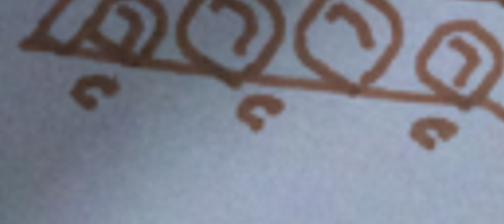

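Call:
move:
  target:
    - [0,0,0,0,0,0,1,0,0,0.1756,0,0.1593,0.4653,-0.9]
    - [0,0,0,0,0,0,1,0,0,0.1756,0,0.1593,0.5209,-0.9]
    - [0,0,0,0,0,0,1,0,0,0.2070,0,0.1890,0.5209,-0.9]
    - [0,0,0,0,0,0,1,0,0,0.2204,0,0.1887,0.5209,-0.9]
    - [0,0,0,0,0,0,1,0,0,0.2237,0,0.1899,0.5299,-0.9]
    - [0,0,0,0,0,0,1,0,0,0.2304,0,0.1986,0.5129,-0.9]
    - [0,0,0,0,0,0,1,0,0,0.2352,0,0.2047,0.5094,-0.9]
    - [0,0,0,0,0,0,1,0,0,0.2038,0,0.1780,0.5045,-0.9]
    - [0,0,0,0,0,0,1,0,0,0.1990,0,0.1719,0.5010,-0.9]
    - [0,0,0,0,0,0,1,0,0,0.1923,0,0.1632,0.5180,-0.9]
    - [0,0,0,0,0,0,1,0,0,0.1875,0,0.1571,0.5215,-0.9]
    - [0,0,0,0,0,0,1,0,0,0.2189,0,0.1838,0.5249,-0.9]
    - [0,0,0,0,0,0,1,0,0,0.1695,0,0.1516,0.5249,-0.9]
    - [0,0,0,0,0,0,1,0,0,0.1695,0,0.1512,0.5290,-0.9]
    - [0,0,0,0,0,0,1,0,0,0.2006,0,0.1809,0.5290,-0.9]
  speed: [0.7,0.06,0.1,0.05,0.06,0.06,0.06,0.12,0.06,0.06,0.06,0.12,0.12,0.05,0.1]
  blend: [0,0,0,0,0,0.002,0,0.002,0,0.002,0,0,0,0,0]
  cameras: []

Call:
move:
  target:
    - [0,0,0,0,0,0,1,0,0,0.0134,0,-0.0003,0,-0.9]
    - [0,0,0,0,0,0,1,0,0,0.0160,0,0.0001,0.0080,-0.9]
    - [0,0,0,0,0,0,1,0,0,0.0219,0,0.0076,-0.0080,-0.9]
    - [0,0,0,0,0,0,1,0,0,0.0260,0,0.0128,-0.0111,-0.9]
    - [0,0,0,0,0,0,1,0,0,-0.0051,0,-0.0139,-0.0154,-0.9]
    - [0,0,0,0,0,0,1,0,0,-0.0092,0,-0.0191,-0.0184,-0.9]
    - [0,0,0,0,0,0,1,0,0,-0.0151,0,-0.0266,-0.0024,-0.9]
    - [0,0,0,0,0,0,1,0,0,-0.0192,0,-0.0319,0.0006,-0.9]
    - [0,0,0,0,0,0,1,0,0,0.0119,0,-0.0052,0.0035,-0.9]
    - [0,0,0,0,0,0,1,0,0,-0.0372,0,-0.0374,0.0035,-0.9]
    - [0,0,0,0,0,0,1,0,0,0.0096,0,0.0242,0.0083,-0.9]
    - [0,0,0,0,0,0,1,0,0,0.0419,0,0.0539,0.0083,-0.9]
    - [0,0,0,0,0,0,1,0,0,0.0553,0,0.0536,0.0083,-0.9]
    - [0,0,0,0,0,0,1,0,0,0.0583,0,0.0545,0.0165,-0.9]
    - [0,0,0,0,0,0,1,0,0,0.0646,0,0.0627,0.0005,-0.9]
  speed: [0.05,0.06,0.06,0.06,0.12,0.06,0.06,0.06,0.12,0.12,0.08,0.1,0.05,0.06,0.06]
  blend: [0,0,0.002,0,0.002,0,0.002,0,0,0,0,0,0,0,0]
  cameras: []

Call:
move:
  target:
    - [0,0,0,0,0,0,1,0,0,0.0044,0,0.0059,-0.0032,-0.9]
    - [0,0,0,0,0,0,1,0,0,-0.0279,0,-0.0209,-0.0077,-0.9]
    - [0,0,0,0,0,0,1,0,0,-0.0323,0,-0.0267,-0.0108,-0.9]
    - [0,0,0,0,0,0,1,0,0,-0.0386,0,-0.0349,0.0052,-0.9]
    - [0,0,0,0,0,0,1,0,0,-0.0431,0,-0.0407,0.0083,-0.9]
    - [0,0,0,0,0,0,1,0,0,-0.0108,0,-0.0140,0.0113,-0.9]
    - [0,0,0,0,0,0,1,0,0,-0.0611,0,-0.0462,0.0113,-0.9]
    - [0,0,0,0,0,0,1,0,0,-0.0621,0,-0.0482,0.0150,-0.9]
    - [0,0,0,0,0,0,1,0,0,-0.0302,0,-0.0185,0.0150,-0.9]
    - [0,0,0,0,0,0,1,0,0,-0.0168,0,-0.0188,0.0150,-0.9]
    - [0,0,0,0,0,0,1,0,0,-0.0145,0,-0.0187,0.0227,-0.9]
    - [0,0,0,0,0,0,1,0,0,-0.0091,0,-0.0117,0.0067,-0.9]
    - [0,0,0,0,0,0,1,0,0,-0.0053,0,-0.0067,0.0040,-0.9]
    - [0,0,0,0,0,0,1,0,0,-0.0372,0,-0.0334,0.0002,-0.9]
    - [0,0,0,0,0,0,1,0,0,-0.0410,0,-0.0384,-0.0025,-0.9]
  speed: [0.06,0.12,0.06,0.06,0.06,0.12,0.12,0.06,0.1,0.05,0.06,0.06,0.06,0.12,0.06]
  blend: [0,0.002,0,0.002,0,0,0,0,0,0,0,0.002,0,0.002,0]
  cameras: []

Call:
move:
  target:
    - [0,0,0,0,0,0,1,0,0,-0.0054,0,-0.0070,0.0160,-0.9]
    - [0,0,0,0,0,0,1,0,0,-0.0092,0,-0.0120,0.0187,-0.9]
    - [0,0,0,0,0,0,1,0,0,0.0227,0,0.0147,0.0213,-0.9]
    - [0,0,0,0,0,0,1,0,0,-0.0272,0,-0.0175,0.0213,-0.9]
  speed: [0.06,0.06,0.12,0.12]
  blend: [0.002,0,0,0]
  cameras: []

Scene clock: 655.23 s.
left_arm: end_effector_position=(+0.3923, +0.3348, +0.1109) grip_measured=+1.000 grip_effort_nm=-0.002 end_effector_quat_wxyz=(+0.619, -0.006, +0.785, +0.003) | right_arm: end_effector_position=(+0.3177, +0.0573, +0.0842) grip_measured=-0.661 grip_effort_nm=-1.038 end_effector_quat_wxyz=(+0.543, -0.342, +0.722, +0.259)
Joint names: [wrist pitch, wrist roll, shoulder, wrist yaw, elbow, waist]
Joint positions: left_arm=[1.014 -0.014 1.582 -0.052 0.332 -0.05 0.094] | right_arm=[0.92 0.002 1.989 -0.003 0.789 0.9 0.016]
Joint velocities: within noise
Joint torques (N m): left_arm=[1.67 0.07 -6.41 -0.06 5.11 -0.06] | right_arm=[1.7 -0.02 -6.78 0.03 7.57 0.5]
Heat: left arm: 44 °C; right arm: 48 °C.
Joint targets: left_arm=[1.021 -0.014 1.574 -0.052 0.340 -0.050] | right_arm=[0.926 0.000 1.994 0.000 0.819 0.906]
move: done
No camera images: "cameras" was empty.

Scene clock: 660.53 s.
left_arm: end_effector_position=(+0.3923, +0.3348, +0.1109) grip_measured=+1.000 grip_effort_nm=-0.007 end_effector_quat_wxyz=(+0.619, -0.006, +0.785, +0.003) | right_arm: end_effector_position=(+0.3256, +0.0774, +0.0788) grip_measured=-0.661 grip_effort_nm=-1.028 end_effector_quat_wxyz=(+0.544, -0.345, +0.718, +0.263)
Joint names: [wrist pitch, wrist roll, shoulder, wrist yaw, elbow, waist]
Joint positions: left_arm=[1.014 -0.014 1.582 -0.052 0.332 -0.05 0.094] | right_arm=[0.919 0.002 2.066 -0.002 0.874 0.913 0.016]
Joint velocities: within noise
Joint torques (N m): left_arm=[1.64 0.03 -6.53 -0.02 5.2 -0.09] | right_arm=[1.71 -0.02 -6.97 0.03 7.24 -0.54]
Heat: left arm: 44 °C; right arm: 48 °C.
Joint targets: left_arm=[1.021 -0.014 1.574 -0.052 0.340 -0.050] | right_arm=[0.926 0.000 2.076 0.000 0.901 0.906]
move: done
No camera images: "cameras" was empty.

Scene clock: 664.70 s.
left_arm: end_effector_position=(+0.3923, +0.3348, +0.1109) grip_measured=+1.000 grip_effort_nm=-0.002 end_effector_quat_wxyz=(+0.619, -0.006, +0.785, +0.003) | right_arm: end_effector_position=(+0.3248, +0.0748, +0.0789) grip_measured=-0.661 grip_effort_nm=-1.038 end_effector_quat_wxyz=(+0.544, -0.345, +0.719, +0.263)
Joint names: [wrist pitch, wrist roll, shoulder, wrist yaw, elbow, waist]
Joint positions: left_arm=[1.014 -0.014 1.582 -0.052 0.332 -0.05 0.094] | right_arm=[0.92 0.002 2.058 -0.002 0.864 0.911 0.016]
Joint velocities: within noise
Joint torques (N m): left_arm=[1.69 0.03 -6.37 -0.08 5.3 -0.14] | right_arm=[1.7 -0.02 -10.19 0.03 3.71 -0.62]
Heat: left arm: 44 °C; right arm: 48 °C.
Joint targets: left_arm=[1.021 -0.014 1.574 -0.052 0.340 -0.050] | right_arm=[0.925 0.000 2.024 -0.001 0.851 0.904]
move: done
No camera images: "cameras" was empty.

Scene clock: 666.37 s.
left_arm: end_effector_position=(+0.3923, +0.3348, +0.1109) grip_measured=+1.000 grip_effort_nm=-0.007 end_effector_quat_wxyz=(+0.619, -0.006, +0.785, +0.003) | right_arm: end_effector_position=(+0.3169, +0.0729, +0.0847) grip_measured=-0.661 grip_effort_nm=-1.033 end_effector_quat_wxyz=(+0.544, -0.347, +0.716, +0.266)
Joint names: [wrist pitch, wrist roll, shoulder, wrist yaw, elbow, waist]
Joint positions: left_arm=[1.014 -0.014 1.582 -0.052 0.332 -0.05 0.094] | right_arm=[0.92 0.002 2.025 -0.002 0.836 0.92 0.016]
Joint velocities: within noise
Joint torques (N m): left_arm=[1.64 0 -6.38 -0.04 5.16 -0.06] | right_arm=[1.7 -0.02 -10.09 0.02 4.19 0.73]
Heat: left arm: 45 °C; right arm: 48 °C.
Joint targets: left_arm=[1.021 -0.014 1.574 -0.052 0.340 -0.050] | right_arm=[0.925 0.000 1.990 -0.001 0.828 0.929]
move: done
No camera images: "cameras" was empty.

Call:
move:
  target:
    - [0,0,0,0,0,0,1,0,0,-0.0603,0,-0.0802,0.0532,-0.9]
    - [0,0,0,0,0,0,1,0,0,-0.0301,0,-0.0505,0.0532,-0.9]
    - [0,0,0,0,0,0,1,0,0,-0.0166,0,-0.0508,0.0532,-0.9]
    - [0,0,0,0,0,0,1,0,0,-0.0187,0,-0.0564,0.0615,-0.9]
    - [0,0,0,0,0,0,1,0,0,-0.0147,0,-0.0514,0.0657,-0.9]
    - [0,0,0,0,0,0,1,0,0,-0.0073,0,-0.0421,0.0680,-0.9]
    - [0,0,0,0,0,0,1,0,0,-0.0555,0,-0.0743,0.0680,-0.9]
    - [0,0,0,0,0,0,1,0,0,0.0069,0,0.0085,0.0785,-0.9]
    - [0,0,0,0,0,0,1,0,0,0.0392,0,0.0385,0.0785,-0.9]
    - [0,0,0,0,0,0,1,0,0,0.0527,0,0.0379,0.0785,-0.9]
    - [0,0,0,0,0,0,1,0,0,0.0508,0,0.0323,0.0866,-0.9]
    - [0,0,0,0,0,0,1,0,0,0.0549,0,0.0376,0.0904,-0.9]
    - [0,0,0,0,0,0,1,0,0,0.0624,0,0.0473,0.0924,-0.9]
    - [0,0,0,0,0,0,1,0,0,0.0121,0,0.0151,0.0924,-0.9]
  speed: [0.08,0.1,0.05,0.05,0.05,0.05,0.12,0.1,0.1,0.05,0.05,0.05,0.05,0.12]
  blend: [0,0,0,0,0.001,0,0,0,0,0,0,0.001,0,0]
  cameras: []

Call:
move:
  target:
    - [0,0,0,0,0,0,1,0,0,0.0597,0,0.0813,0.0078,-0.9]
    - [0,0,0,0,0,0,1,0,0,0.0940,0,0.1118,0.0078,-0.9]
    - [0,0,0,0,0,0,1,0,0,0.1075,0,0.1109,0.0078,-0.9]
    - [0,0,0,0,0,0,1,0,0,0.1057,0,0.1055,0.0157,-0.9]
    - [0,0,0,0,0,0,1,0,0,0.1099,0,0.1113,0.0193,-0.9]
    - [0,0,0,0,0,0,1,0,0,0.1175,0,0.1215,0.0210,-0.9]
    - [0,0,0,0,0,0,1,0,0,0.0652,0,0.0888,0.0210,-0.9]
    - [0,0,0,0,0,0,1,0,0,-0.2091,0,-0.2028,-0.6407,-0.9]
  speed: [0.1,0.1,0.05,0.05,0.05,0.05,0.12,0.7]
  blend: [0,0,0,0,0.001,0,0,0]
  cameras: ["cam_above"]

Call:
zoom_image:
  camera: "cam_above"
  region: [210, 300, 330, 385]

Scene clock: 674.00 s.
left_arm: end_effector_position=(+0.3923, +0.3348, +0.1109) grip_measured=+1.000 grip_effort_nm=-0.002 end_effector_quat_wxyz=(+0.619, -0.006, +0.785, +0.003) | right_arm: end_effector_position=(+0.2711, +0.1106, +0.0843) grip_measured=-0.661 grip_effort_nm=-1.038 end_effector_quat_wxyz=(+0.530, -0.387, +0.694, +0.297)
Joint names: [wrist pitch, wrist roll, shoulder, wrist yaw, elbow, waist]
Joint positions: left_arm=[1.014 -0.014 1.582 -0.052 0.332 -0.05 0.094] | right_arm=[0.919 0.002 2.04 -0.002 0.856 1.033 0.016]
Joint velocities: within noise
Joint torques (N m): left_arm=[1.68 0.01 -6.48 -0.02 5.3 -0.12] | right_arm=[1.71 -0.02 -10.26 0.02 4.19 0.57]
Heat: left arm: 45 °C; right arm: 48 °C.
Joint targets: left_arm=[1.021 -0.014 1.574 -0.052 0.340 -0.050] | right_arm=[0.926 0.000 2.005 0.000 0.848 1.040]
move: done
No camera images: "cameras" was empty.

Scene clock: 678.63 s.
left_arm: end_effector_position=(+0.3923, +0.3348, +0.1109) grip_measured=+1.000 grip_effort_nm=-0.002 end_effector_quat_wxyz=(+0.619, -0.006, +0.785, +0.003) | right_arm: end_effector_position=(+0.4421, -0.2241, +0.1097) grip_measured=-0.661 grip_effort_nm=-1.033 end_effector_quat_wxyz=(+0.605, -0.097, +0.787, +0.075)
Joint names: [wrist pitch, wrist roll, shoulder, wrist yaw, elbow, waist]
Joint positions: left_arm=[1.014 -0.014 1.582 -0.052 0.332 -0.05 0.094] | right_arm=[0.919 0.002 1.771 0.004 0.591 0.266 0.016]
Joint velocities: within noise
Joint torques (N m): left_arm=[1.68 0.04 -6.53 -0.04 5.05 0.02] | right_arm=[1.71 -0.02 -7.84 -0.04 4.29 0.29]
Heat: left arm: 45 °C; right arm: 48 °C.
Joint targets: left_arm=[1.021 -0.014 1.574 -0.052 0.340 -0.050] | right_arm=[0.925 0.000 1.742 -0.001 0.584 0.270]
move: done
Images, in order (width x height): cam_above 672x504.

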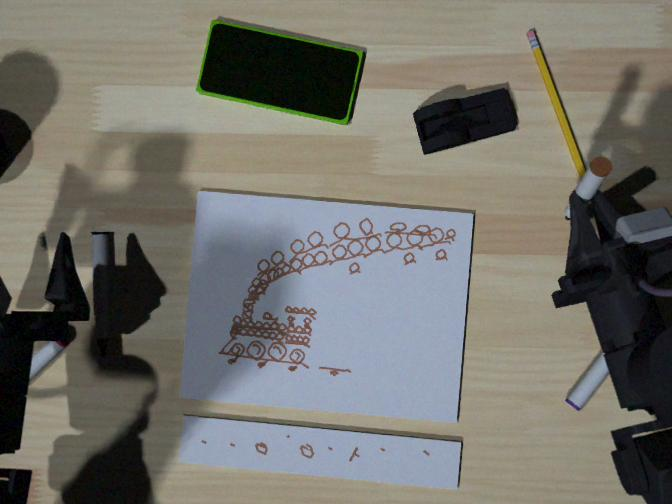

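Scaled by 4.200 from the camera's 672x504 image, which has a finer 960x720 frame.

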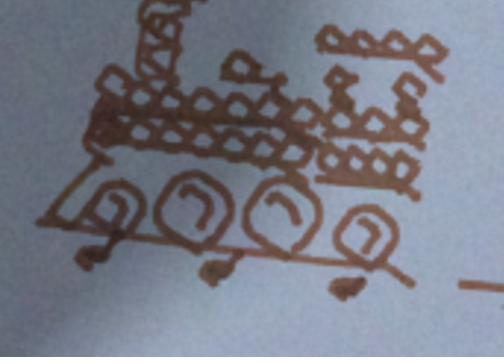

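Call:
zoom_image:
  camera: "cam_above"
  region: [275, 300, 325, 350]

Scaled by 10.080 from the camera's 672x504 image, which has a finer 960x720 frame.

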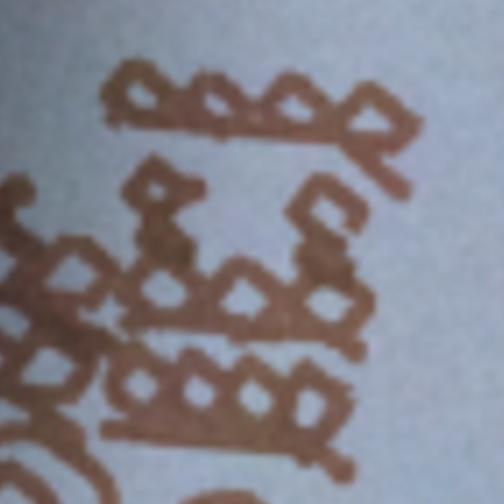

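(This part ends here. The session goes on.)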